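# Hang the towel from the tub over the rail

## Task

Lift the towel out of the tub and drape it across the rail so roughly equal lengths hang on each side. The tub must finish upright on the shelf and the rail must stay standing. The robot must not fall over or be left leaning, or the task fails. Finally, release the towel and move the robot away from it.

## Robot and tools

ROBOT. TidyBot++: a wheeled base (0.54 m long, 0.50 m wide, 0.38 m tall) on four driven casters, with a single seven-joint arm and a two-finger gripper. The shoulder sits 0.12 m ahead of the base centre at 0.68 m height. Segment lengths: upper arm 0.42 m, forearm 0.31 m, hand 0.31 m. The arm begins folded with the hand pointing down. In that posture it reaches up to 0.08 m past the base front, and the elbow is up to 1.15 m high. A downward-pointing hand can rise to about 0.94 m, and only near the base. Cameras: base_camera (fixed on the base) and wrist_camera (looks along the hand).

FRAMES. Base frame: origin on the floor below the base centre, x forward, y left, z up, in metres. Odometry frame: the base frame as it was when the scene began. hand_pose is the point between the finger pads, in the base frame. Its z axis runs out along the fingers, and the fingers open along its y axis.

move: performs one action. Any call without action keys just reports state and images.
- base: an object with any of translate_m (forward +, -2 to 2 m), strafe_m (left +, -2 to 2 m), rotate_rad (counter-clockwise +, -6.3 to 6.3 rad). These are offsets from where the base currently is, measured along its axes at the start of the command.
- joints: absolute angles in radians, keyed by name. joint_2_rad is limited to -2.249..2.249, joint_4_rad to -2.579..2.579 and joint_6_rad to -2.099..2.099. Joints 1, 3, 5 and 7 turn without limit and take the shorter way round, so steps should stay under half a turn. gripper_pos runs 0 (open, about 85 mm gap) to 1 (closed); the gap is roughly 85 x (1 - gripper_pos) mm. joint_1_rad positive turns the arm clockwise seen from above, which is the reverse of rotate_rad. With joint_7_rad at 1.57 and the hand pointing down, the fingers open to the left and right.
- target: a single list of seven numbers, [x, y, z, qw, qx, qy, qz]. This is an absolute hand pose in the base frame (metres plus a unit quaternion), in the same form hand_pose prints. When target is used, joints may contain only gripper_pos.
- speeds: top speeds for this action only. translate_m and strafe_m take 0.05-0.5 m/s; name only one of them when both are sent. rotate_rad takes 0.1-1.57 rad/s.
- min_time_s: 0.1-8 s, the minimum duration of each arm motion.
- cameras: a list of names from base_camera, wrist_camera, all. blocking: true (the default) waits until all motion has stopped; false returns after about 0.5 s.
Any unknown key makes the call invalid. An out-of-range value makes it refused. After a refusal or an unplanned stop, the remaining calls in that reply do not run.

wait(seconds 0-10, cameras): lets the scene run and returns the state; it returns early once motion stops. stop(cameras): brakes every motion; a braked part holds its position and may keep pressing. zoom_image(camera, region [x0,y0,x1,y1] in pixels, up to 504x504): gives a closer look at the latest image. finished_scene(scene: integer 1 to 2): ends the scene permanently, so the towel must already be hanging and the robot clear.

RESULTS. base_status, joint_status and hand_status report done, moving, off_target (at rest but short, possibly still pushing), not_followed (withheld by a check), contact_stop, time_out or torque_fault. "joint command not followed" or "pose unreachable" means the arm targets were withheld, often because of self-collision (a cause is given). hand_target is the pose the hand would reach if every joint were on target. motor_effort is given as a percent of maximum, with the peak shown in brackets. base_tilt is in degrees, forward/right positive. base_odometry counts wheel turns, so slip looks like travel. "ARM HIT" signals a hard hit on the base or the arm itself. MOTOR HOT appears from 60 °C, and at 75 °C the arm sags during an over-temperature stop.

PRACTICAL HINTS. To correct a hand pose, add (wanted position - hand_pose) to your previous target. To keep a loaded hand still, resend hand_target and not hand_pose. Load makes the arm sag, and a blocked joint pushes harder with each correction. Targets low and close in front of the base can miss or drive the arm into the base, since nothing keeps the arm off the base. Check positions in the camera images, because hand_pose can be off by 1-2 cm. A gripper at 1 that reads off_target is holding something.

AVOID. Driving or turning while the arm is caught on something above about 0.6 m can tip the robot. So can pushing or pulling sideways on a raised hand, or swinging an outstretched arm. Back off or retract the arm to cancel a lean. Hard impacts can trigger a torque fault (a 10 s arm stop). Do not drop the towel, pull the tub off the shelf, knock the rail over, squeeze hard on something that is still resting, or push hard against furniture.

Each tool is called after "Request:" as a command line: name --argument value for each argument, lists and objects as JSON in quotes; but a table of rows of numbers goes row by row, as --pt "numbers of a row", without its own name.

## Session

Request:
move --cameras '["all"]'

Scene clock: 0.00 s.
Motor temperatures (°C): [42 39 35 41 41 43 49]
base_odometry: x=+0.000 y=+0.000 heading=+0.000
base_tilt: forward=+0.6 right=-0.4
base_status: not commanded
joint_positions: joint_1_rad=-0.037 joint_2_rad=-0.328 joint_3_rad=+3.138 joint_4_rad=-2.508 joint_5_rad=+0.032 joint_6_rad=-0.867 joint_7_rad=+1.549 gripper_pos=+0.000
joint_status: not commanded
motor_effort: joint_1_rad=+0 joint_2_rad=-2 joint_3_rad=+0 joint_4_rad=+13 joint_5_rad=-1 joint_6_rad=+1 joint_7_rad=+1
hand_pose: x=+0.2706 y=-0.0002 z=+0.5902 quat_wxyz=(+0.012, +0.999, +0.019, +0.047) (m; base frame)
hand_target: x=+0.2706 y=-0.0002 z=+0.5903 quat_wxyz=(+0.012, +0.999, +0.019, +0.047) (m; base frame)
hand_status: not commanded
pictures: base_camera, wrist_camera

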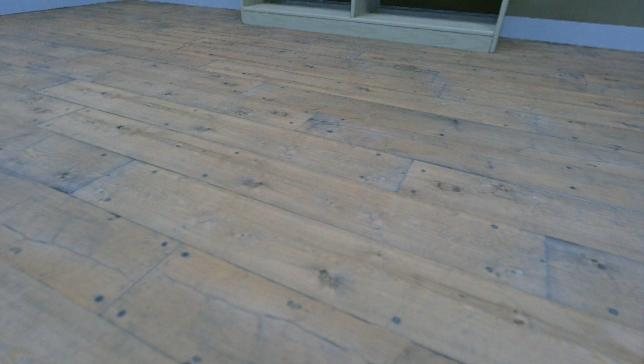

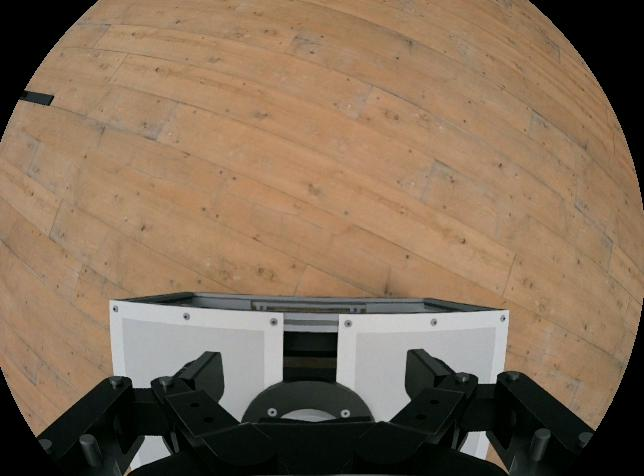

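Request:
move --joints '{"joint_6_rad": 0.45}' --cameras '["all"]'

Scene clock: 12.27 s.
move: done
base_odometry: x=+0.000 y=+0.000 heading=+0.000
base_tilt: forward=+0.7 right=-0.4
base_status: not commanded
joint_positions: joint_1_rad=-0.037 joint_2_rad=-0.328 joint_3_rad=+3.138 joint_4_rad=-2.508 joint_5_rad=+0.032 joint_6_rad=+0.395 joint_7_rad=+1.549 gripper_pos=+0.000
joint_status: all done
motor_effort: joint_1_rad=+0(1) joint_2_rad=-6(6) joint_3_rad=+0(1) joint_4_rad=+17(18) joint_5_rad=-1(2) joint_6_rad=+9(9) joint_7_rad=+1(2)
hand_pose: x=+0.5447 y=+0.0227 z=+0.8334 quat_wxyz=(-0.015, +0.779, +0.023, +0.627) (m; base frame)
hand_target: x=+0.5479 y=+0.0234 z=+0.8504 quat_wxyz=(-0.016, +0.761, +0.023, +0.648) (m; base frame)
hand_status: not commanded
pictures: base_camera, wrist_camera
camera_calibration:
wrist_camera: T_world_to_cam=[[0.0452479, -0.998961, -0.00536861, 0.000781344], [-0.222908, -0.0048577, -0.974827, 0.987363], [0.973789, 0.0453056, -0.222896, -0.206202], [0, 0, 0, 1]] pos_world=[0.420853, 0.014919, 0.916551]

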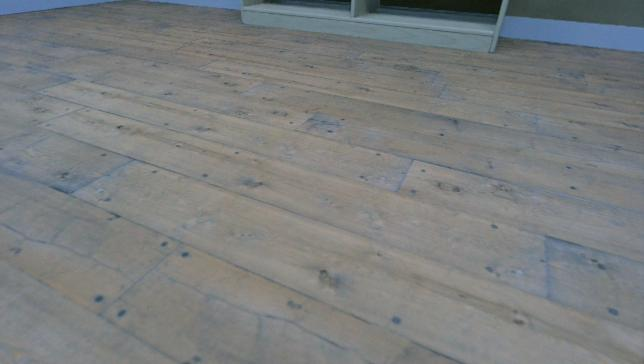

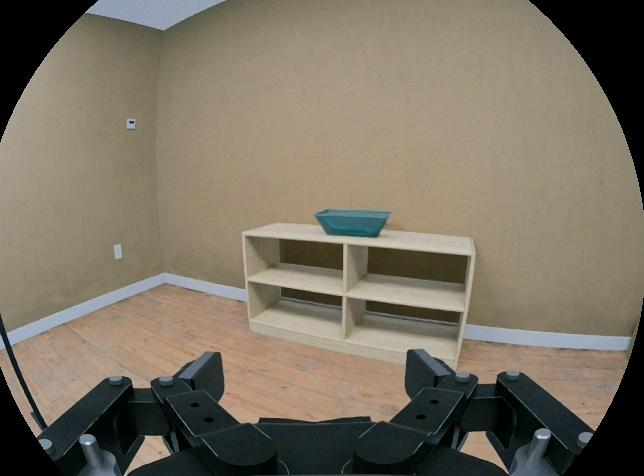

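Request:
move --joints '{"joint_1_rad": -1.1, "joint_6_rad": 0.4}' --cameras '["wrist_camera"]'

Scene clock: 37.87 s.
move: done
base_odometry: x=+0.000 y=+0.000 heading=+0.000
base_tilt: forward=+0.7 right=-0.5
base_status: not commanded
joint_positions: joint_1_rad=-1.075 joint_2_rad=-0.328 joint_3_rad=+3.138 joint_4_rad=-2.508 joint_5_rad=+0.032 joint_6_rad=+0.395 joint_7_rad=+1.549 gripper_pos=+0.000
joint_status: all done
motor_effort: joint_1_rad=+0(2) joint_2_rad=-5(6) joint_3_rad=+0(1) joint_4_rad=+17(18) joint_5_rad=+0(2) joint_6_rad=+9(11) joint_7_rad=+2(2)
hand_pose: x=+0.3156 y=+0.3783 z=+0.8334 quat_wxyz=(-0.324, +0.665, +0.407, +0.537) (m; base frame)
hand_target: x=+0.3064 y=+0.3833 z=+0.8351 quat_wxyz=(-0.331, +0.658, +0.414, +0.535) (m; base frame)
hand_status: not commanded
pictures: wrist_camera
camera_calibration:
wrist_camera: T_world_to_cam=[[0.883538, -0.468328, -0.00536802, -0.0989487], [-0.109011, -0.194483, -0.97483, 0.973811], [0.455496, 0.861885, -0.222886, -0.144549], [0, 0, 0, 1]] pos_world=[0.259422, 0.267634, 0.916551]

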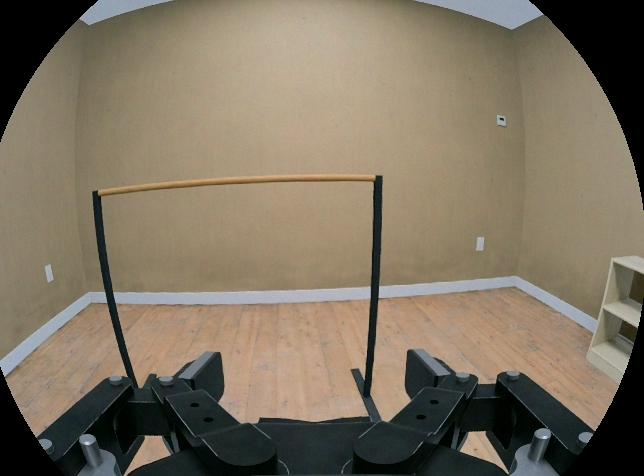

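Request:
move --base '{"translate_m": 1.36, "strafe_m": 0.2, "rotate_rad": -0.358}' --joints '{"joint_1_rad": 0.0, "joint_2_rad": -0.2, "joint_3_rad": 3.14, "joint_4_rad": -1.4, "joint_5_rad": 0.0, "joint_6_rad": -1.1, "joint_7_rad": 1.57}' --cameras '["all"]'

Scene clock: 95.23 s.
move: done
base_odometry: x=+1.360 y=+0.200 heading=-0.359
base_tilt: forward=+0.7 right=-0.5
base_status: done
joint_positions: joint_1_rad=-0.024 joint_2_rad=-0.206 joint_3_rad=+3.137 joint_4_rad=-1.434 joint_5_rad=+0.032 joint_6_rad=-1.059 joint_7_rad=+1.549 gripper_pos=+0.000
joint_status: all done
motor_effort: joint_1_rad=+0(2) joint_2_rad=-10(12) joint_3_rad=+0(3) joint_4_rad=+18(20) joint_5_rad=+0(2) joint_6_rad=+7(10) joint_7_rad=+2(3)
hand_pose: x=+0.5638 y=+0.0056 z=+0.9949 quat_wxyz=(+0.006, +0.910, +0.005, +0.415) (m; base frame)
hand_target: x=+0.5605 y=+0.0021 z=+1.0007 quat_wxyz=(+0.000, +0.913, +0.000, +0.408) (m; base frame)
hand_status: not commanded
pictures: base_camera, wrist_camera
camera_calibration:
wrist_camera: T_world_to_cam=[[-0.010287, -0.999905, 0.00913596, 0.000591601], [-0.662977, -0.0000195107, -0.74864, 1.172], [0.748569, -0.0137582, -0.662914, 0.377026], [0, 0, 0, 1]] pos_world=[0.494782, 0.00580161, 1.12733]

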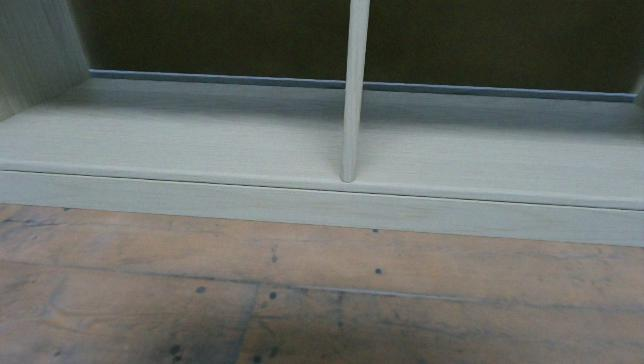

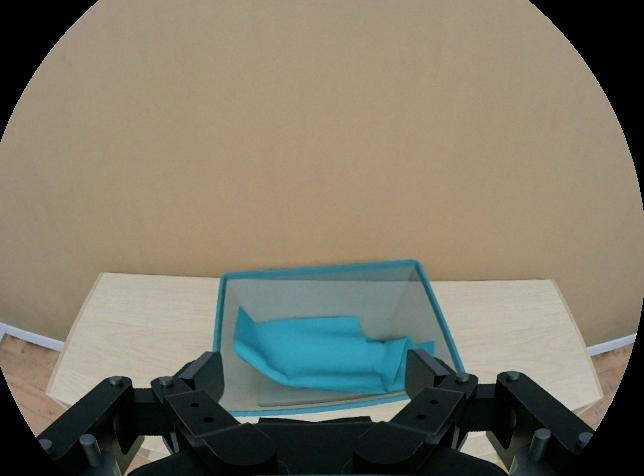

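Request:
zoom_image --camera "wrist_camera" --region '[190, 240, 490, 430]'

Scaled by 1.680.

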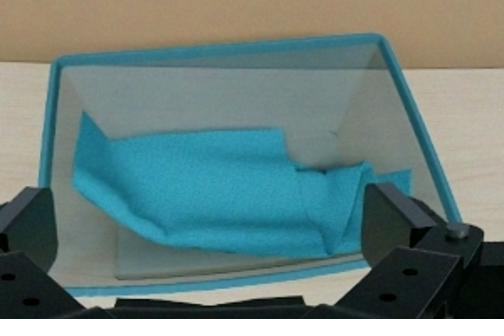

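Request:
move --base '{"translate_m": 0.235, "rotate_rad": -0.025}' --speeds '{"translate_m": 0.25}' --joints '{"joint_1_rad": 0.0, "joint_2_rad": 0.1, "joint_3_rad": 3.14, "joint_4_rad": -1.1, "joint_5_rad": 0.0, "joint_6_rad": -1.6, "joint_7_rad": 1.57}' --cameras '["all"]'

Scene clock: 175.93 s.
move: done
base_odometry: x=+1.580 y=+0.118 heading=-0.384
base_tilt: forward=+0.6 right=-0.5
base_status: done
joint_positions: joint_1_rad=-0.020 joint_2_rad=+0.105 joint_3_rad=+3.137 joint_4_rad=-1.135 joint_5_rad=+0.032 joint_6_rad=-1.558 joint_7_rad=+1.549 gripper_pos=+0.000
joint_status: all done
motor_effort: joint_1_rad=+0(2) joint_2_rad=-18(23) joint_3_rad=+0(2) joint_4_rad=+16(19) joint_5_rad=-1(2) joint_6_rad=+3(9) joint_7_rad=+2(2)
hand_pose: x=+0.5651 y=+0.0020 z=+0.9095 quat_wxyz=(+0.012, +0.985, -0.001, +0.171) (m; base frame)
hand_target: x=+0.5583 y=+0.0020 z=+0.9211 quat_wxyz=(+0.000, +0.985, +0.000, +0.170) (m; base frame)
hand_status: not commanded
pictures: base_camera, wrist_camera
camera_calibration:
wrist_camera: T_world_to_cam=[[-0.0217416, -0.999466, 0.0243999, -0.00974251], [-0.944103, 0.0124953, -0.329415, 0.886521], [0.328934, -0.030198, -0.94387, 0.81204], [0, 0, 0, 1]] pos_world=[0.569648, 0.00370739, 1.05873]

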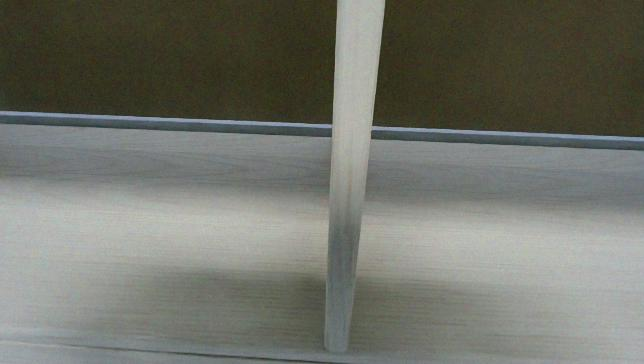

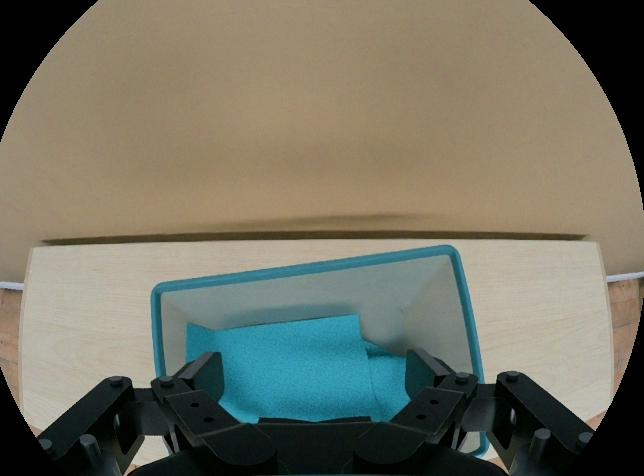

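Request:
zoom_image --camera "wrist_camera" --region '[150, 230, 500, 460]'

Scaled by 1.440.

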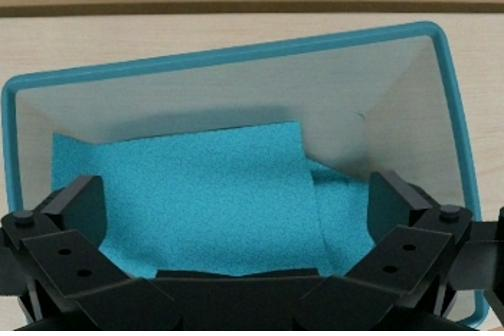

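Request:
move --joints '{"joint_1_rad": 0.0, "joint_2_rad": 0.0, "joint_3_rad": 3.14, "joint_4_rad": -1.1, "joint_5_rad": 0.0, "joint_6_rad": -2.0, "joint_7_rad": 1.57}' --cameras '["wrist_camera"]'

Request:
zoom_image --camera "wrist_camera" --region '[150, 90, 520, 380]'

Scene clock: 225.00 s.
move: done
base_odometry: x=+1.580 y=+0.118 heading=-0.384
base_tilt: forward=+0.7 right=-0.5
base_status: not commanded
joint_positions: joint_1_rad=-0.020 joint_2_rad=+0.016 joint_3_rad=+3.137 joint_4_rad=-1.127 joint_5_rad=+0.032 joint_6_rad=-1.957 joint_7_rad=+1.549 gripper_pos=+0.000
joint_status: all done
motor_effort: joint_1_rad=+0(1) joint_2_rad=-14(20) joint_3_rad=+0(1) joint_4_rad=+14(17) joint_5_rad=-1(2) joint_6_rad=+0(3) joint_7_rad=+2(2)
hand_pose: x=+0.4247 y=-0.0006 z=+0.9220 quat_wxyz=(+0.014, +1.000, -0.005, +0.021) (m; base frame)
hand_target: x=+0.4121 y=+0.0018 z=+0.9341 quat_wxyz=(+0.000, +1.000, +0.000, +0.021) (m; base frame)
hand_status: not commanded
pictures: wrist_camera
camera_calibration:
wrist_camera: T_world_to_cam=[[-0.0246937, -0.999102, 0.0344209, -0.0236482], [-0.99916, 0.023539, -0.0335559, 0.508732], [0.0327155, -0.0352206, -0.998844, 1.04651], [0, 0, 0, 1]] pos_world=[0.473483, 0.00125688, 1.06319]

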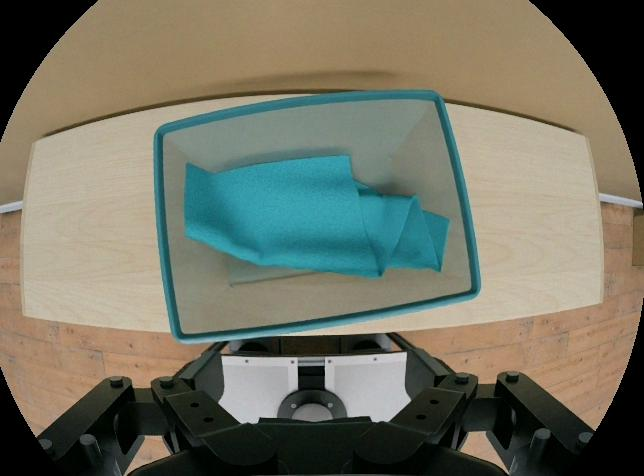

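Scaled by 1.362.

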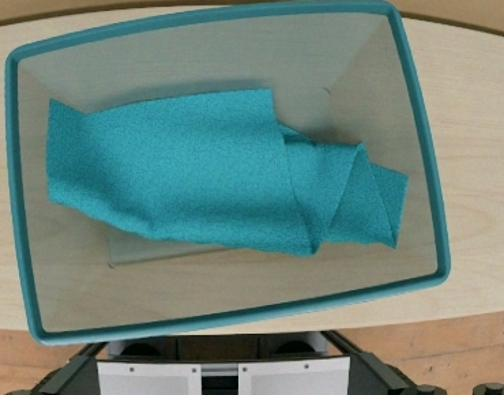

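Request:
move --target '[0.52, -0.135, 0.81, 0, 0.661, 0.7503, 0]' --cameras '["wrist_camera"]'

Scene clock: 323.67 s.
move: done
base_odometry: x=+1.580 y=+0.118 heading=-0.384
base_tilt: forward=+0.7 right=-0.5
base_status: not commanded
joint_positions: joint_1_rad=+0.394 joint_2_rad=+0.260 joint_3_rad=+3.033 joint_4_rad=-1.170 joint_5_rad=+0.032 joint_6_rad=-1.721 joint_7_rad=+3.484 gripper_pos=+0.000
joint_status: not commanded
motor_effort: joint_1_rad=+0(1) joint_2_rad=-22(24) joint_3_rad=-1(1) joint_4_rad=+15(16) joint_5_rad=+0(2) joint_6_rad=+0(1) joint_7_rad=+2(2)
hand_pose: x=+0.5133 y=-0.1302 z=+0.8219 quat_wxyz=(-0.003, +0.690, +0.724, -0.004) (m; base frame)
hand_target: x=+0.5200 y=-0.1350 z=+0.8100 quat_wxyz=(+0.000, +0.661, +0.750, +0.000) (m; base frame)
hand_status: done (0.014 m and 4.5 deg from the pose sent, 0.199 m and 97.9 deg at the start)
pictures: wrist_camera
camera_calibration:
wrist_camera: T_world_to_cam=[[0.999387, 0.0349183, -0.00269026, -0.507923], [0.0349437, -0.999339, 0.0100389, -0.102864], [-0.00233794, -0.0101268, -0.999946, 0.961224], [0, 0, 0, 1]] pos_world=[0.513453, -0.0753263, 0.960839]

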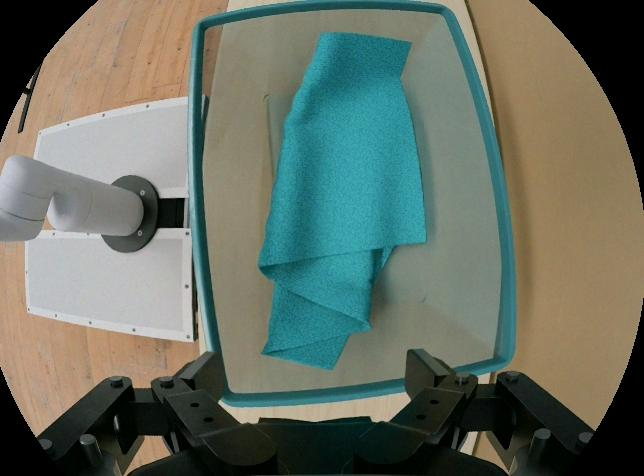

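Request:
move --target '[0.525, -0.127, 0.69, 0, 0.661, 0.7503, 0]' --min_time_s 1.5 --cameras '["wrist_camera"]'

Scene clock: 345.07 s.
move: done
base_odometry: x=+1.580 y=+0.118 heading=-0.384
base_tilt: forward=+0.7 right=-0.5
base_status: not commanded
joint_positions: joint_1_rad=+0.415 joint_2_rad=+0.287 joint_3_rad=+2.978 joint_4_rad=-1.516 joint_5_rad=+0.032 joint_6_rad=-1.348 joint_7_rad=+3.486 gripper_pos=+0.000
joint_status: not commanded
motor_effort: joint_1_rad=+0(1) joint_2_rad=-22(24) joint_3_rad=-1(1) joint_4_rad=+14(15) joint_5_rad=-1(2) joint_6_rad=-1(1) joint_7_rad=+2(2)
hand_pose: x=+0.5230 y=-0.1159 z=+0.7035 quat_wxyz=(-0.006, +0.673, +0.740, +0.005) (m; base frame)
hand_target: x=+0.5250 y=-0.1270 z=+0.6900 quat_wxyz=(+0.000, +0.661, +0.750, +0.000) (m; base frame)
hand_status: done (0.018 m and 2.0 deg from the pose sent, 0.132 m and 4.5 deg at the start)
pictures: wrist_camera
camera_calibration:
wrist_camera: T_world_to_cam=[[0.996722, 0.0806896, 0.00592063, -0.517884], [0.0807303, -0.996711, -0.00699046, -0.0993823], [0.0053371, 0.00744552, -0.999958, 0.841076], [0, 0, 0, 1]] pos_world=[0.51972, -0.0635298, 0.843412]

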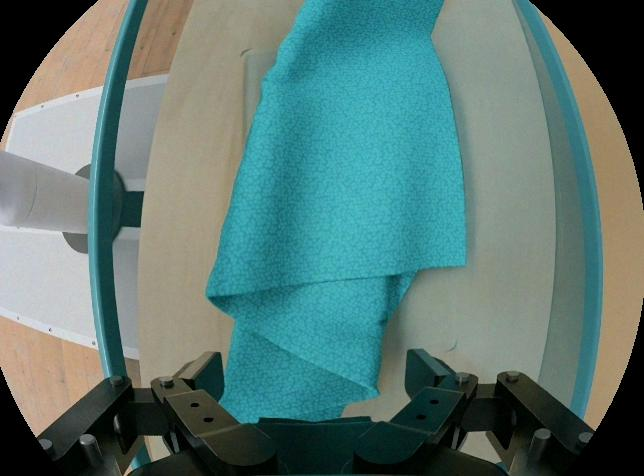

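Request:
move --target '[0.518, -0.132, 0.627, 0, 0.661, 0.7503, 0]' --min_time_s 1.5 --cameras '["wrist_camera"]'

Scene clock: 365.53 s.
move: done
base_odometry: x=+1.580 y=+0.118 heading=-0.384
base_tilt: forward=+0.7 right=-0.4
base_status: not commanded
joint_positions: joint_1_rad=+0.478 joint_2_rad=+0.331 joint_3_rad=+2.913 joint_4_rad=-1.665 joint_5_rad=+0.043 joint_6_rad=-1.154 joint_7_rad=+3.486 gripper_pos=+0.000
joint_status: not commanded
motor_effort: joint_1_rad=+0(1) joint_2_rad=-22(23) joint_3_rad=-1(2) joint_4_rad=+13(15) joint_5_rad=-1(2) joint_6_rad=-1(1) joint_7_rad=+1(2)
hand_pose: x=+0.5210 y=-0.1158 z=+0.6424 quat_wxyz=(-0.008, +0.671, +0.741, +0.015) (m; base frame)
hand_target: x=+0.5180 y=-0.1320 z=+0.6270 quat_wxyz=(+0.000, +0.661, +0.750, +0.000) (m; base frame)
hand_status: done (0.023 m and 2.5 deg from the pose sent, 0.078 m and 2.0 deg at the start)
pictures: wrist_camera
camera_calibration:
wrist_camera: T_world_to_cam=[[0.996138, 0.086057, 0.0174333, -0.521974], [0.0864491, -0.995987, -0.0231448, -0.0921165], [0.0153716, 0.0245625, -0.99958, 0.776449], [0, 0, 0, 1]] pos_world=[0.515986, -0.0658988, 0.783091]

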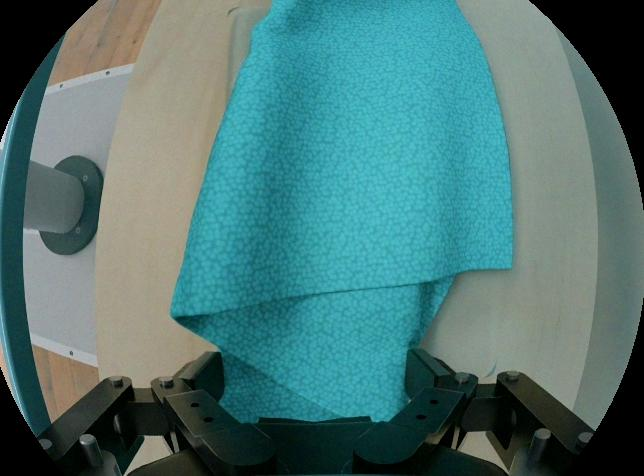

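Request:
move --target '[0.516, -0.137, 0.603, 0, 0.661, 0.7503, 0]' --min_time_s 1.0 --cameras '["wrist_camera"]'

Scene clock: 373.67 s.
move: done
base_odometry: x=+1.580 y=+0.118 heading=-0.384
base_tilt: forward=+0.7 right=-0.5
base_status: not commanded
joint_positions: joint_1_rad=+0.512 joint_2_rad=+0.347 joint_3_rad=+2.875 joint_4_rad=-1.698 joint_5_rad=+0.066 joint_6_rad=-1.082 joint_7_rad=+3.486 gripper_pos=+0.000
joint_status: not commanded
motor_effort: joint_1_rad=+1(1) joint_2_rad=-21(23) joint_3_rad=-1(1) joint_4_rad=+12(14) joint_5_rad=+0(1) joint_6_rad=+0(1) joint_7_rad=+1(2)
hand_pose: x=+0.5267 y=-0.1205 z=+0.6276 quat_wxyz=(+0.004, +0.666, +0.746, +0.020) (m; base frame)
hand_target: x=+0.5160 y=-0.1370 z=+0.6030 quat_wxyz=(+0.000, +0.661, +0.750, +0.000) (m; base frame)
hand_status: done (0.031 m and 2.5 deg from the pose sent, 0.045 m and 2.5 deg at the start)
pictures: wrist_camera
camera_calibration:
wrist_camera: T_world_to_cam=[[0.994248, 0.0985644, 0.0418963, -0.539834], [0.0991374, -0.995004, -0.0118193, -0.111321], [0.040522, 0.0159048, -0.999052, 0.74696], [0, 0, 0, 1]] pos_world=[0.517497, -0.069437, 0.767553]

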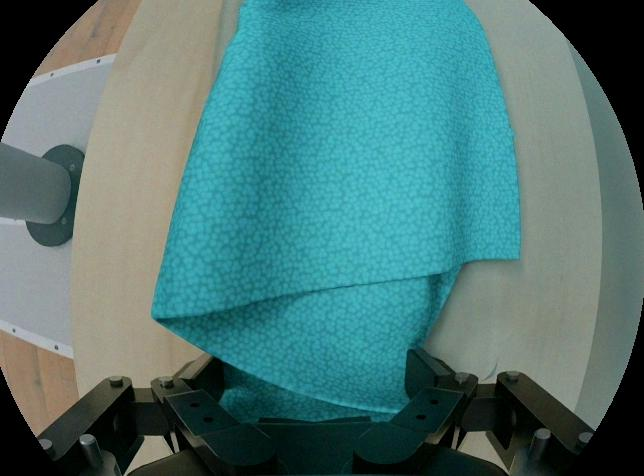

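Request:
move --joints '{"gripper_pos": 0.55}' --cameras '["wrist_camera"]'

Scene clock: 380.60 s.
move: done
base_odometry: x=+1.580 y=+0.118 heading=-0.384
base_tilt: forward=+0.6 right=-0.4
base_status: not commanded
joint_positions: joint_1_rad=+0.514 joint_2_rad=+0.331 joint_3_rad=+2.870 joint_4_rad=-1.697 joint_5_rad=+0.067 joint_6_rad=-1.078 joint_7_rad=+3.486 gripper_pos=+0.549
joint_status: all done
motor_effort: joint_1_rad=+0(1) joint_2_rad=-13(21) joint_3_rad=+0(1) joint_4_rad=+8(12) joint_5_rad=-1(2) joint_6_rad=+1(2) joint_7_rad=+2(2)
hand_pose: x=+0.5297 y=-0.1205 z=+0.6350 quat_wxyz=(+0.015, +0.665, +0.747, +0.024) (m; base frame)
hand_target: x=+0.5160 y=-0.1370 z=+0.6030 quat_wxyz=(+0.000, +0.661, +0.750, +0.000) (m; base frame)
hand_status: not commanded
pictures: wrist_camera
camera_calibration:
wrist_camera: T_world_to_cam=[[0.992913, 0.101818, 0.0612946, -0.554358], [0.102062, -0.994778, -0.000865958, -0.119982], [0.0608864, 0.0071157, -0.998119, 0.741825], [0, 0, 0, 1]] pos_world=[0.517507, -0.0681908, 0.774305]

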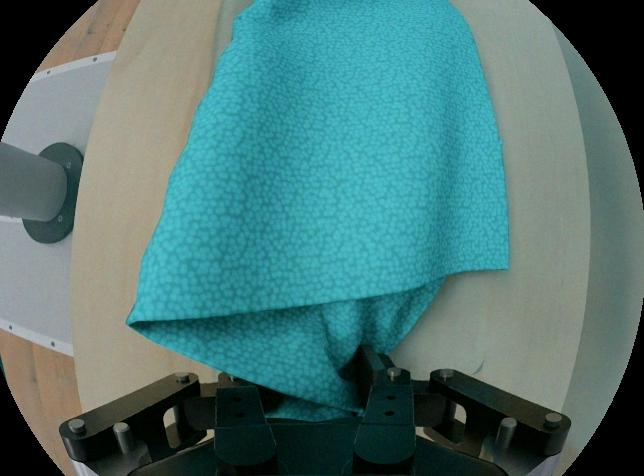

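Request:
move --target '[0.516, -0.137, 0.615, 0, 0.661, 0.7503, 0]' --joints '{"gripper_pos": 1.0}' --cameras '["wrist_camera"]'

Scene clock: 388.13 s.
move: off_target
base_odometry: x=+1.580 y=+0.118 heading=-0.384
base_tilt: forward=+0.7 right=-0.5
base_status: not commanded
joint_positions: joint_1_rad=+0.514 joint_2_rad=+0.327 joint_3_rad=+2.868 joint_4_rad=-1.689 joint_5_rad=+0.067 joint_6_rad=-1.079 joint_7_rad=+3.486 gripper_pos=+0.934
joint_status: gripper_pos off_target (ended at +0.934, target +1.000)
motor_effort: joint_1_rad=+1(3) joint_2_rad=-15(16) joint_3_rad=+0(2) joint_4_rad=+9(10) joint_5_rad=+1(3) joint_6_rad=+1(2) joint_7_rad=+1(2)
hand_pose: x=+0.5327 y=-0.1207 z=+0.6389 quat_wxyz=(+0.019, +0.664, +0.747, +0.026) (m; base frame)
hand_target: x=+0.5160 y=-0.1370 z=+0.6150 quat_wxyz=(+0.000, +0.661, +0.750, +0.000) (m; base frame)
hand_status: done (0.033 m and 3.7 deg from the pose sent, 0.029 m and 3.2 deg at the start)
pictures: wrist_camera
camera_calibration:
wrist_camera: T_world_to_cam=[[0.992163, 0.103139, 0.0705292, -0.562959], [0.103179, -0.994658, 0.00308132, -0.123576], [0.0704702, 0.00421997, -0.997505, 0.739785], [0, 0, 0, 1]] pos_world=[0.519165, -0.0679751, 0.778025]

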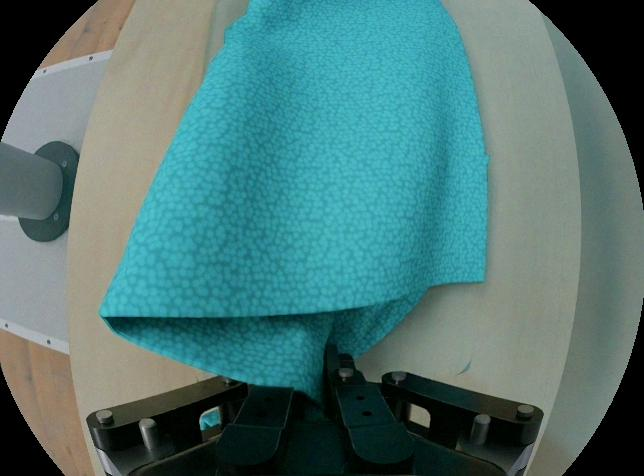

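Request:
move --target '[0.5, -0.12, 0.84, 0, 0.661, 0.7503, 0]' --min_time_s 2.0 --cameras '["wrist_camera"]'

Scene clock: 394.00 s.
move: done
base_odometry: x=+1.580 y=+0.118 heading=-0.384
base_tilt: forward=+0.7 right=-0.5
base_status: not commanded
joint_positions: joint_1_rad=+0.397 joint_2_rad=+0.257 joint_3_rad=+3.036 joint_4_rad=-1.196 joint_5_rad=+0.059 joint_6_rad=-1.713 joint_7_rad=+3.486 gripper_pos=+0.936
joint_status: not commanded
motor_effort: joint_1_rad=+0(2) joint_2_rad=-22(25) joint_3_rad=-1(1) joint_4_rad=+15(16) joint_5_rad=-2(2) joint_6_rad=-1(2) joint_7_rad=+1(2)
hand_pose: x=+0.5055 y=-0.1386 z=+0.8152 quat_wxyz=(-0.003, +0.692, +0.722, -0.019) (m; base frame)
hand_target: x=+0.5000 y=-0.1200 z=+0.8400 quat_wxyz=(+0.000, +0.661, +0.750, +0.000) (m; base frame)
hand_status: done (0.031 m and 5.3 deg from the pose sent, 0.204 m and 3.7 deg at the start)
pictures: wrist_camera
camera_calibration:
wrist_camera: T_world_to_cam=[[0.999257, 0.0283714, -0.0260915, -0.481615], [0.0291868, -0.99908, 0.0314218, -0.12546], [-0.025176, -0.0321599, -0.999166, 0.962275], [0, 0, 0, 1]] pos_world=[0.509145, -0.0807341, 0.952848]

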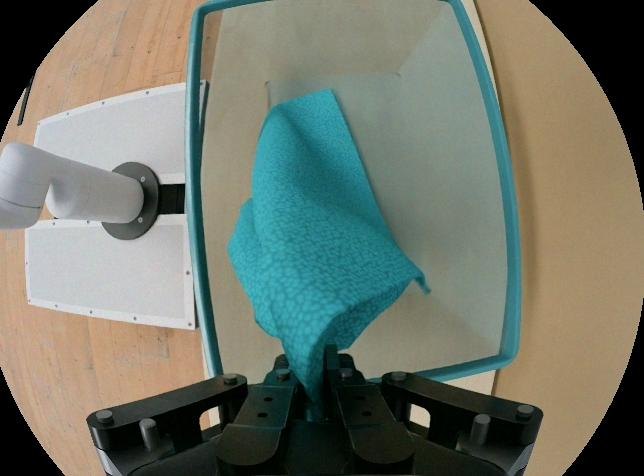

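Request:
move --joints '{"joint_1_rad": 0.3, "joint_2_rad": 0.0, "joint_3_rad": 3.14, "joint_4_rad": -0.75, "joint_5_rad": 0.0, "joint_6_rad": -1.55, "joint_7_rad": 3.3}' --min_time_s 2.0 --cameras '["all"]'

Scene clock: 407.73 s.
move: done
base_odometry: x=+1.580 y=+0.118 heading=-0.384
base_tilt: forward=+0.7 right=-0.5
base_status: not commanded
joint_positions: joint_1_rad=+0.326 joint_2_rad=+0.025 joint_3_rad=+3.122 joint_4_rad=-0.780 joint_5_rad=+0.049 joint_6_rad=-1.605 joint_7_rad=+3.379 gripper_pos=+0.936
joint_status: all done
motor_effort: joint_1_rad=+0(2) joint_2_rad=-15(25) joint_3_rad=+0(2) joint_4_rad=+14(17) joint_5_rad=+0(2) joint_6_rad=+6(7) joint_7_rad=+1(3)
hand_pose: x=+0.5389 y=-0.1473 z=+1.0885 quat_wxyz=(+0.322, +0.689, +0.630, +0.156) (m; base frame)
hand_target: x=+0.5461 y=-0.1300 z=+1.1252 quat_wxyz=(+0.347, +0.689, +0.599, +0.216) (m; base frame)
hand_status: not commanded
pictures: base_camera, wrist_camera
camera_calibration:
wrist_camera: T_world_to_cam=[[0.761812, -0.00908277, 0.647734, -1.11865], [-0.172404, -0.966683, 0.189213, -0.202019], [0.624435, -0.255817, -0.737996, 0.568629], [0, 0, 0, 1]] pos_world=[0.462304, -0.0599839, 1.18246]

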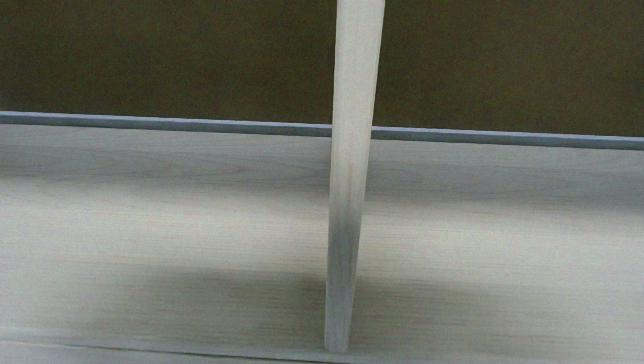

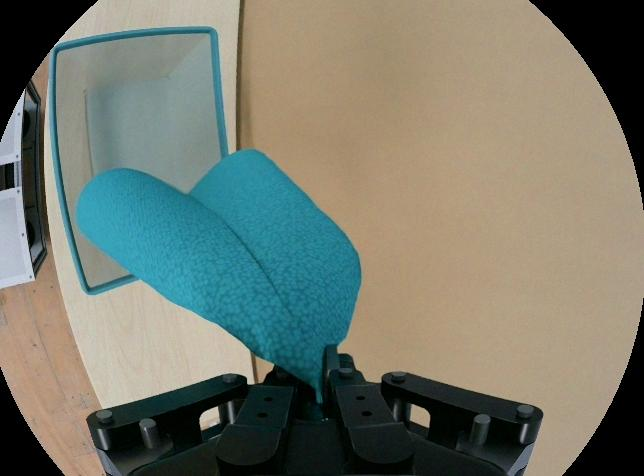

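Request:
move --joints '{"joint_1_rad": 0.15, "joint_2_rad": 0.0, "joint_3_rad": 3.14, "joint_4_rad": -0.5, "joint_5_rad": 0.0, "joint_6_rad": -1.2, "joint_7_rad": 1.57}' --min_time_s 2.0 --cameras '["wrist_camera"]'

Request:
move --base '{"translate_m": -0.45}' --speeds '{"translate_m": 0.3}' --cameras '["wrist_camera"]'

Scene clock: 422.87 s.
move: done
base_odometry: x=+1.580 y=+0.118 heading=-0.384
base_tilt: forward=+0.7 right=-0.5
base_status: not commanded
joint_positions: joint_1_rad=+0.175 joint_2_rad=+0.025 joint_3_rad=+3.123 joint_4_rad=-0.532 joint_5_rad=+0.049 joint_6_rad=-1.262 joint_7_rad=+1.650 gripper_pos=+0.936
joint_status: all done
motor_effort: joint_1_rad=+0(1) joint_2_rad=-12(15) joint_3_rad=+0(1) joint_4_rad=+13(16) joint_5_rad=-1(2) joint_6_rad=+10(11) joint_7_rad=+1(3)
hand_pose: x=+0.5891 y=-0.0872 z=+1.2930 quat_wxyz=(+0.094, +0.788, -0.039, +0.607) (m; base frame)
hand_target: x=+0.5735 y=-0.0666 z=+1.3383 quat_wxyz=(+0.049, +0.749, -0.056, +0.658) (m; base frame)
hand_status: not commanded
pictures: wrist_camera
camera_calibration:
wrist_camera: T_world_to_cam=[[-0.185121, -0.97852, 0.0907098, -0.0954042], [-0.266026, -0.0389596, -0.963178, 1.45217], [0.946024, -0.202436, -0.253099, -0.108208], [0, 0, 0, 1]] pos_world=[0.471021, -0.0586841, 1.37997]

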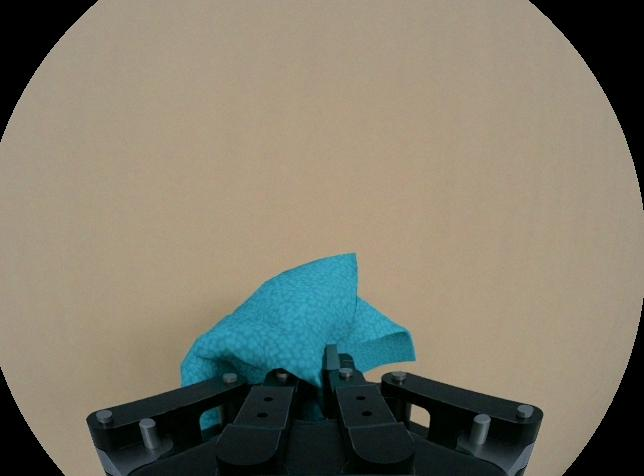

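Scene clock: 425.40 s.
move: done
base_odometry: x=+1.163 y=+0.287 heading=-0.384
base_tilt: forward=+0.7 right=-0.5
base_status: done
joint_positions: joint_1_rad=+0.171 joint_2_rad=+0.011 joint_3_rad=+3.125 joint_4_rad=-0.528 joint_5_rad=+0.042 joint_6_rad=-1.259 joint_7_rad=+1.649 gripper_pos=+0.936
joint_status: not commanded
motor_effort: joint_1_rad=+0(1) joint_2_rad=-13(17) joint_3_rad=+0(1) joint_4_rad=+14(14) joint_5_rad=+0(2) joint_6_rad=+10(10) joint_7_rad=+1(2)
hand_pose: x=+0.5803 y=-0.0833 z=+1.3023 quat_wxyz=(+0.092, +0.782, -0.037, +0.616) (m; base frame)
hand_target: x=+0.5735 y=-0.0666 z=+1.3383 quat_wxyz=(+0.049, +0.749, -0.056, +0.658) (m; base frame)
hand_status: not commanded
pictures: wrist_camera
camera_calibration:
wrist_camera: T_world_to_cam=[[-0.181215, -0.979672, 0.0860465, -0.0903079], [-0.245348, -0.0396928, -0.968622, 1.45396], [0.952347, -0.19664, -0.233167, -0.125884], [0, 0, 0, 1]] pos_world=[0.460246, -0.0555143, 1.38676]

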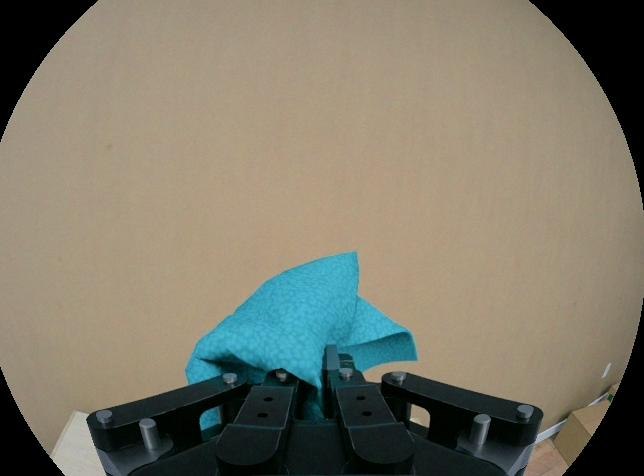

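Request:
move --base '{"translate_m": -0.965, "strafe_m": -0.128, "rotate_rad": 1.61}' --speeds '{"translate_m": 0.4, "rotate_rad": 0.8}' --joints '{"joint_1_rad": 0.0, "joint_2_rad": 0.0, "joint_3_rad": 3.14, "joint_4_rad": -0.5, "joint_5_rad": 0.0, "joint_6_rad": -1.5, "joint_7_rad": 4.71}' --min_time_s 2.5 --cameras '["all"]'

Scene clock: 439.53 s.
move: moving (the call's real time ran out)
base_odometry: x=+0.548 y=+0.445 heading=+0.991
base_tilt: forward=+0.7 right=-0.4
base_status: translate_m moving; strafe_m moving; rotate_rad moving
joint_positions: joint_1_rad=+0.066 joint_2_rad=+0.014 joint_3_rad=+3.129 joint_4_rad=-0.528 joint_5_rad=+0.039 joint_6_rad=-1.375 joint_7_rad=+3.745 gripper_pos=+0.936
joint_status: joint_1_rad moving; joint_2_rad moving; joint_3_rad moving; joint_4_rad moving; joint_5_rad moving; joint_6_rad moving; joint_7_rad moving
motor_effort: joint_1_rad=-1(2) joint_2_rad=-13(17) joint_3_rad=-1(1) joint_4_rad=+14(15) joint_5_rad=-2(2) joint_6_rad=+10(11) joint_7_rad=+0(3)
hand_pose: x=+0.5782 y=-0.0354 z=+1.2663 quat_wxyz=(+0.524, +0.407, +0.710, +0.237) (m; base frame)
hand_target: x=+0.5617 y=-0.0152 z=+1.2713 quat_wxyz=(+0.530, +0.340, +0.746, +0.218) (m; base frame)
hand_status: not commanded
pictures: base_camera, wrist_camera
camera_calibration:
wrist_camera: T_world_to_cam=[[0.324333, 0.545714, 0.77266, -1.14843], [0.107831, -0.83282, 0.54294, -0.726013], [0.939777, -0.0927766, -0.328956, 0.00930623], [0, 0, 0, 1]] pos_world=[0.442016, 0.0229413, 1.28459]

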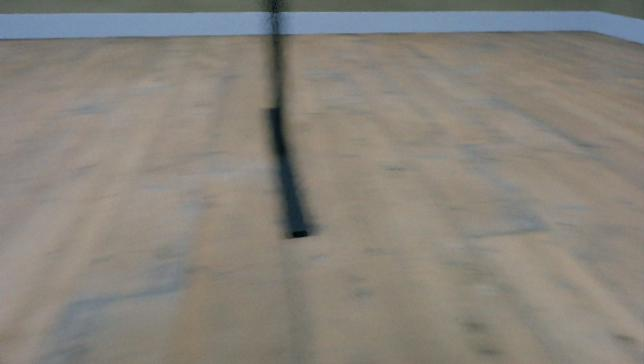

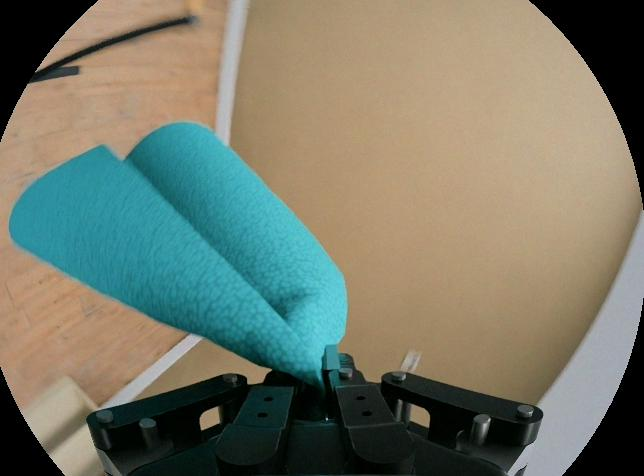

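Request:
wait --seconds 6 --cameras '["all"]'

Scene clock: 443.93 s.
earlier move: done
base_odometry: x=+0.220 y=+0.529 heading=+1.228
base_tilt: forward=+0.7 right=-0.5
base_status: done
joint_positions: joint_1_rad=+0.019 joint_2_rad=+0.014 joint_3_rad=+3.129 joint_4_rad=-0.528 joint_5_rad=+0.039 joint_6_rad=-1.460 joint_7_rad=+4.632 gripper_pos=+0.936
joint_status: all done
motor_effort: joint_1_rad=+0(2) joint_2_rad=-13(17) joint_3_rad=+0(3) joint_4_rad=+13(15) joint_5_rad=-1(2) joint_6_rad=+8(11) joint_7_rad=+1(3)
hand_pose: x=+0.5693 y=-0.0135 z=+1.2417 quat_wxyz=(+0.539, +0.045, +0.841, +0.003) (m; base frame)
hand_target: x=+0.5527 y=+0.0020 z=+1.2489 quat_wxyz=(+0.540, +0.000, +0.841, +0.001) (m; base frame)
hand_status: not commanded
wait: 0.00 of 6 s (the move ended)
pictures: base_camera, wrist_camera
camera_calibration:
wrist_camera: T_world_to_cam=[[0.0722102, 0.99506, 0.0681259, -0.114078], [0.404627, -0.0916572, 0.909877, -1.30797], [0.911627, -0.0381368, -0.409247, 0.128161], [0, 0, 0, 1]] pos_world=[0.420644, -0.00148297, 1.25032]

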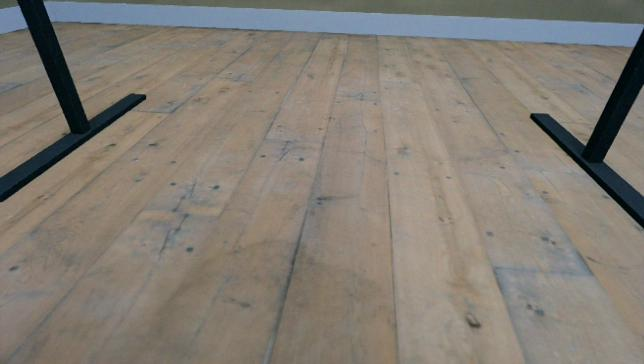

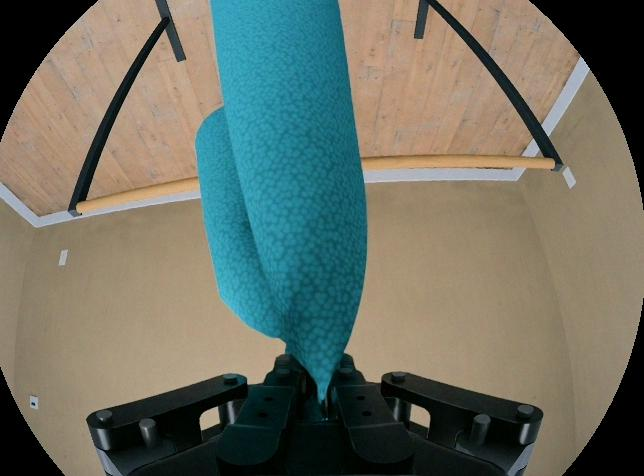

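Request:
move --joints '{"joint_6_rad": -1.95}' --cameras '["wrist_camera"]'

Scene clock: 457.27 s.
move: done
base_odometry: x=+0.220 y=+0.529 heading=+1.228
base_tilt: forward=+0.7 right=-0.5
base_status: not commanded
joint_positions: joint_1_rad=+0.019 joint_2_rad=+0.014 joint_3_rad=+3.129 joint_4_rad=-0.527 joint_5_rad=+0.039 joint_6_rad=-1.910 joint_7_rad=+4.632 gripper_pos=+0.936
joint_status: all done
motor_effort: joint_1_rad=+0(1) joint_2_rad=-10(13) joint_3_rad=+0(0) joint_4_rad=+11(13) joint_5_rad=-1(2) joint_6_rad=+6(9) joint_7_rad=+1(2)
hand_pose: x=+0.4845 y=-0.0123 z=+1.1321 quat_wxyz=(+0.339, +0.053, +0.939, -0.002) (m; base frame)
hand_target: x=+0.4682 y=+0.0019 z=+1.1387 quat_wxyz=(+0.339, +0.000, +0.941, +0.001) (m; base frame)
hand_status: not commanded
pictures: wrist_camera
camera_calibration:
wrist_camera: T_world_to_cam=[[0.107008, 0.993236, 0.0450703, -0.0923649], [0.757936, -0.110828, 0.642846, -1.04288], [0.643493, -0.0346292, -0.764669, 0.69288], [0, 0, 0, 1]] pos_world=[0.35446, 0.000153328, 1.2044]

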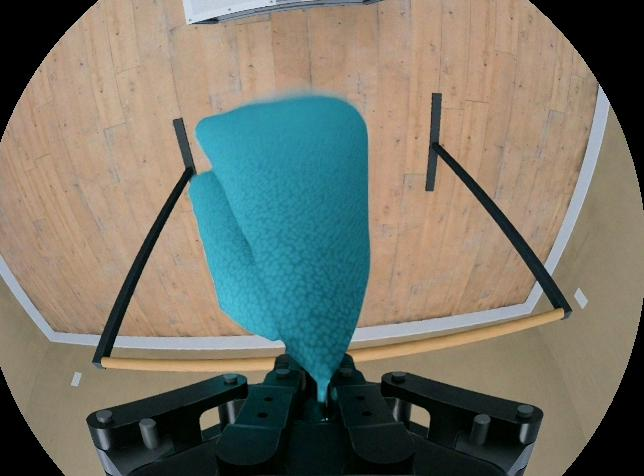

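Request:
move --joints '{"joint_2_rad": 0.0, "joint_4_rad": -0.46, "joint_6_rad": -1.38}' --min_time_s 1.5 --cameras '[]'

Request:
move --base '{"translate_m": 0.22}' --speeds '{"translate_m": 0.2}' --cameras '["all"]'

Scene clock: 471.07 s.
move: done
base_odometry: x=+0.220 y=+0.529 heading=+1.228
base_tilt: forward=+0.6 right=-0.5
base_status: not commanded
joint_positions: joint_1_rad=+0.019 joint_2_rad=+0.014 joint_3_rad=+3.129 joint_4_rad=-0.493 joint_5_rad=+0.039 joint_6_rad=-1.441 joint_7_rad=+4.632 gripper_pos=+0.936
joint_status: all done
motor_effort: joint_1_rad=+0(1) joint_2_rad=-11(13) joint_3_rad=+0(0) joint_4_rad=+12(13) joint_5_rad=-1(1) joint_6_rad=+9(9) joint_7_rad=+1(2)
hand_pose: x=+0.5664 y=-0.0134 z=+1.2632 quat_wxyz=(+0.563, +0.044, +0.826, +0.004) (m; base frame)
hand_target: x=+0.5586 y=+0.0020 z=+1.3015 quat_wxyz=(+0.606, +0.000, +0.796, +0.001) (m; base frame)
hand_status: not commanded
pictures: none
No camera images: "cameras" was empty.

Scene clock: 472.93 s.
move: done
base_odometry: x=+0.294 y=+0.737 heading=+1.228
base_tilt: forward=+0.6 right=-0.5
base_status: done
joint_positions: joint_1_rad=+0.019 joint_2_rad=+0.012 joint_3_rad=+3.129 joint_4_rad=-0.488 joint_5_rad=+0.038 joint_6_rad=-1.438 joint_7_rad=+4.632 gripper_pos=+0.936
joint_status: not commanded
motor_effort: joint_1_rad=+0(1) joint_2_rad=-11(15) joint_3_rad=+0(1) joint_4_rad=+12(14) joint_5_rad=-1(2) joint_6_rad=+10(10) joint_7_rad=+1(2)
hand_pose: x=+0.5651 y=-0.0133 z=+1.2665 quat_wxyz=(+0.566, +0.044, +0.823, +0.004) (m; base frame)
hand_target: x=+0.5586 y=+0.0020 z=+1.3015 quat_wxyz=(+0.606, +0.000, +0.796, +0.001) (m; base frame)
hand_status: not commanded
pictures: base_camera, wrist_camera
camera_calibration:
wrist_camera: T_world_to_cam=[[0.0671318, 0.995176, 0.0715382, -0.117011], [0.345894, -0.0904666, 0.933902, -1.32608], [0.935869, -0.0379498, -0.350299, 0.053694], [0, 0, 0, 1]] pos_world=[0.416287, -0.00148088, 1.26561]

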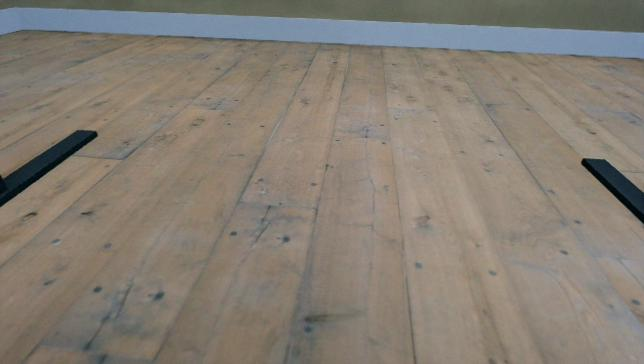

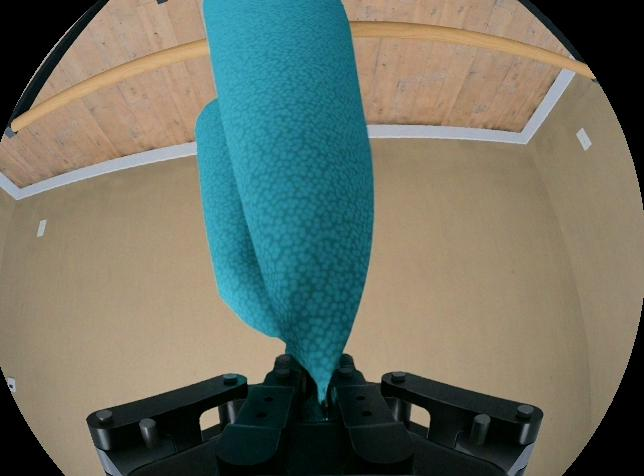

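Request:
move --base '{"translate_m": 0.135}' --speeds '{"translate_m": 0.15}' --cameras '["wrist_camera"]'

Scene clock: 486.53 s.
move: done
base_odometry: x=+0.339 y=+0.864 heading=+1.228
base_tilt: forward=+0.7 right=-0.4
base_status: done
joint_positions: joint_1_rad=+0.019 joint_2_rad=+0.010 joint_3_rad=+3.129 joint_4_rad=-0.487 joint_5_rad=+0.038 joint_6_rad=-1.437 joint_7_rad=+4.632 gripper_pos=+0.936
joint_status: not commanded
motor_effort: joint_1_rad=+1(1) joint_2_rad=-11(15) joint_3_rad=+0(1) joint_4_rad=+12(13) joint_5_rad=+0(2) joint_6_rad=+9(10) joint_7_rad=+2(2)
hand_pose: x=+0.5639 y=-0.0133 z=+1.2682 quat_wxyz=(+0.568, +0.044, +0.822, +0.004) (m; base frame)
hand_target: x=+0.5586 y=+0.0020 z=+1.3015 quat_wxyz=(+0.606, +0.000, +0.796, +0.001) (m; base frame)
hand_status: not commanded
pictures: wrist_camera
camera_calibration:
wrist_camera: T_world_to_cam=[[0.0667991, 0.995186, 0.0717153, -0.117193], [0.342026, -0.0903599, 0.935336, -1.32687], [0.937313, -0.0379511, -0.346415, 0.0496968], [0, 0, 0, 1]] pos_world=[0.415071, -0.00138061, 1.26669]

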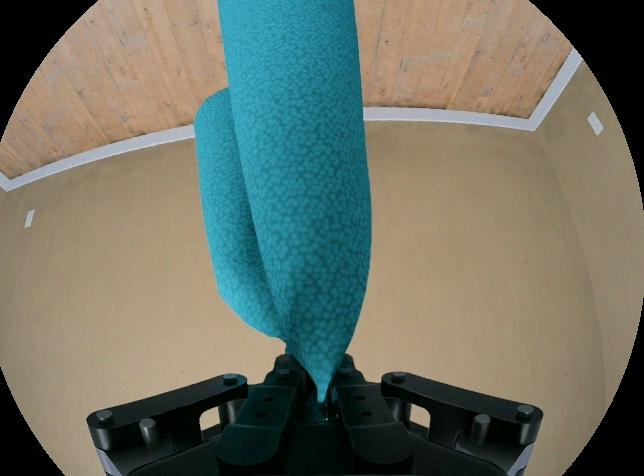

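Request:
move --joints '{"joint_1_rad": 0.0, "joint_2_rad": -0.185, "joint_3_rad": 3.14, "joint_4_rad": -1.5, "joint_5_rad": 0.0, "joint_6_rad": -0.97}' --min_time_s 2.5 --cameras '["all"]'

Scene clock: 497.60 s.
move: done
base_odometry: x=+0.339 y=+0.864 heading=+1.228
base_tilt: forward=+0.7 right=-0.4
base_status: not commanded
joint_positions: joint_1_rad=+0.019 joint_2_rad=-0.149 joint_3_rad=+3.129 joint_4_rad=-1.478 joint_5_rad=+0.038 joint_6_rad=-1.027 joint_7_rad=+4.632 gripper_pos=+0.936
joint_status: all done
motor_effort: joint_1_rad=+0(2) joint_2_rad=-12(15) joint_3_rad=+0(1) joint_4_rad=+19(20) joint_5_rad=+0(3) joint_6_rad=+6(10) joint_7_rad=+1(2)
hand_pose: x=+0.5818 y=-0.0113 z=+0.9533 quat_wxyz=(+0.383, +0.037, +0.923, -0.006) (m; base frame)
hand_target: x=+0.5809 y=+0.0022 z=+0.9710 quat_wxyz=(+0.415, +0.000, +0.910, +0.001) (m; base frame)
hand_status: not commanded
pictures: base_camera, wrist_camera
camera_calibration:
wrist_camera: T_world_to_cam=[[0.0768701, 0.996533, 0.0318343, -0.0655986], [0.696205, -0.0765045, 0.713754, -1.0329], [0.713715, -0.0327031, -0.699672, 0.390783], [0, 0, 0, 1]] pos_world=[0.445245, -0.000870476, 1.01274]

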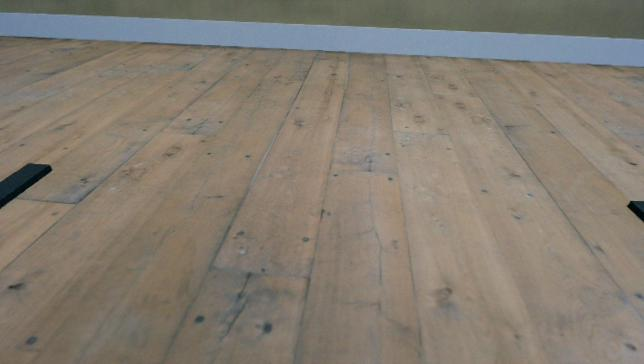

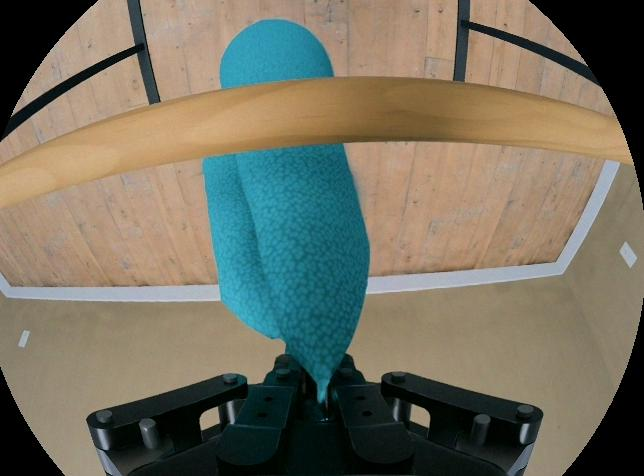

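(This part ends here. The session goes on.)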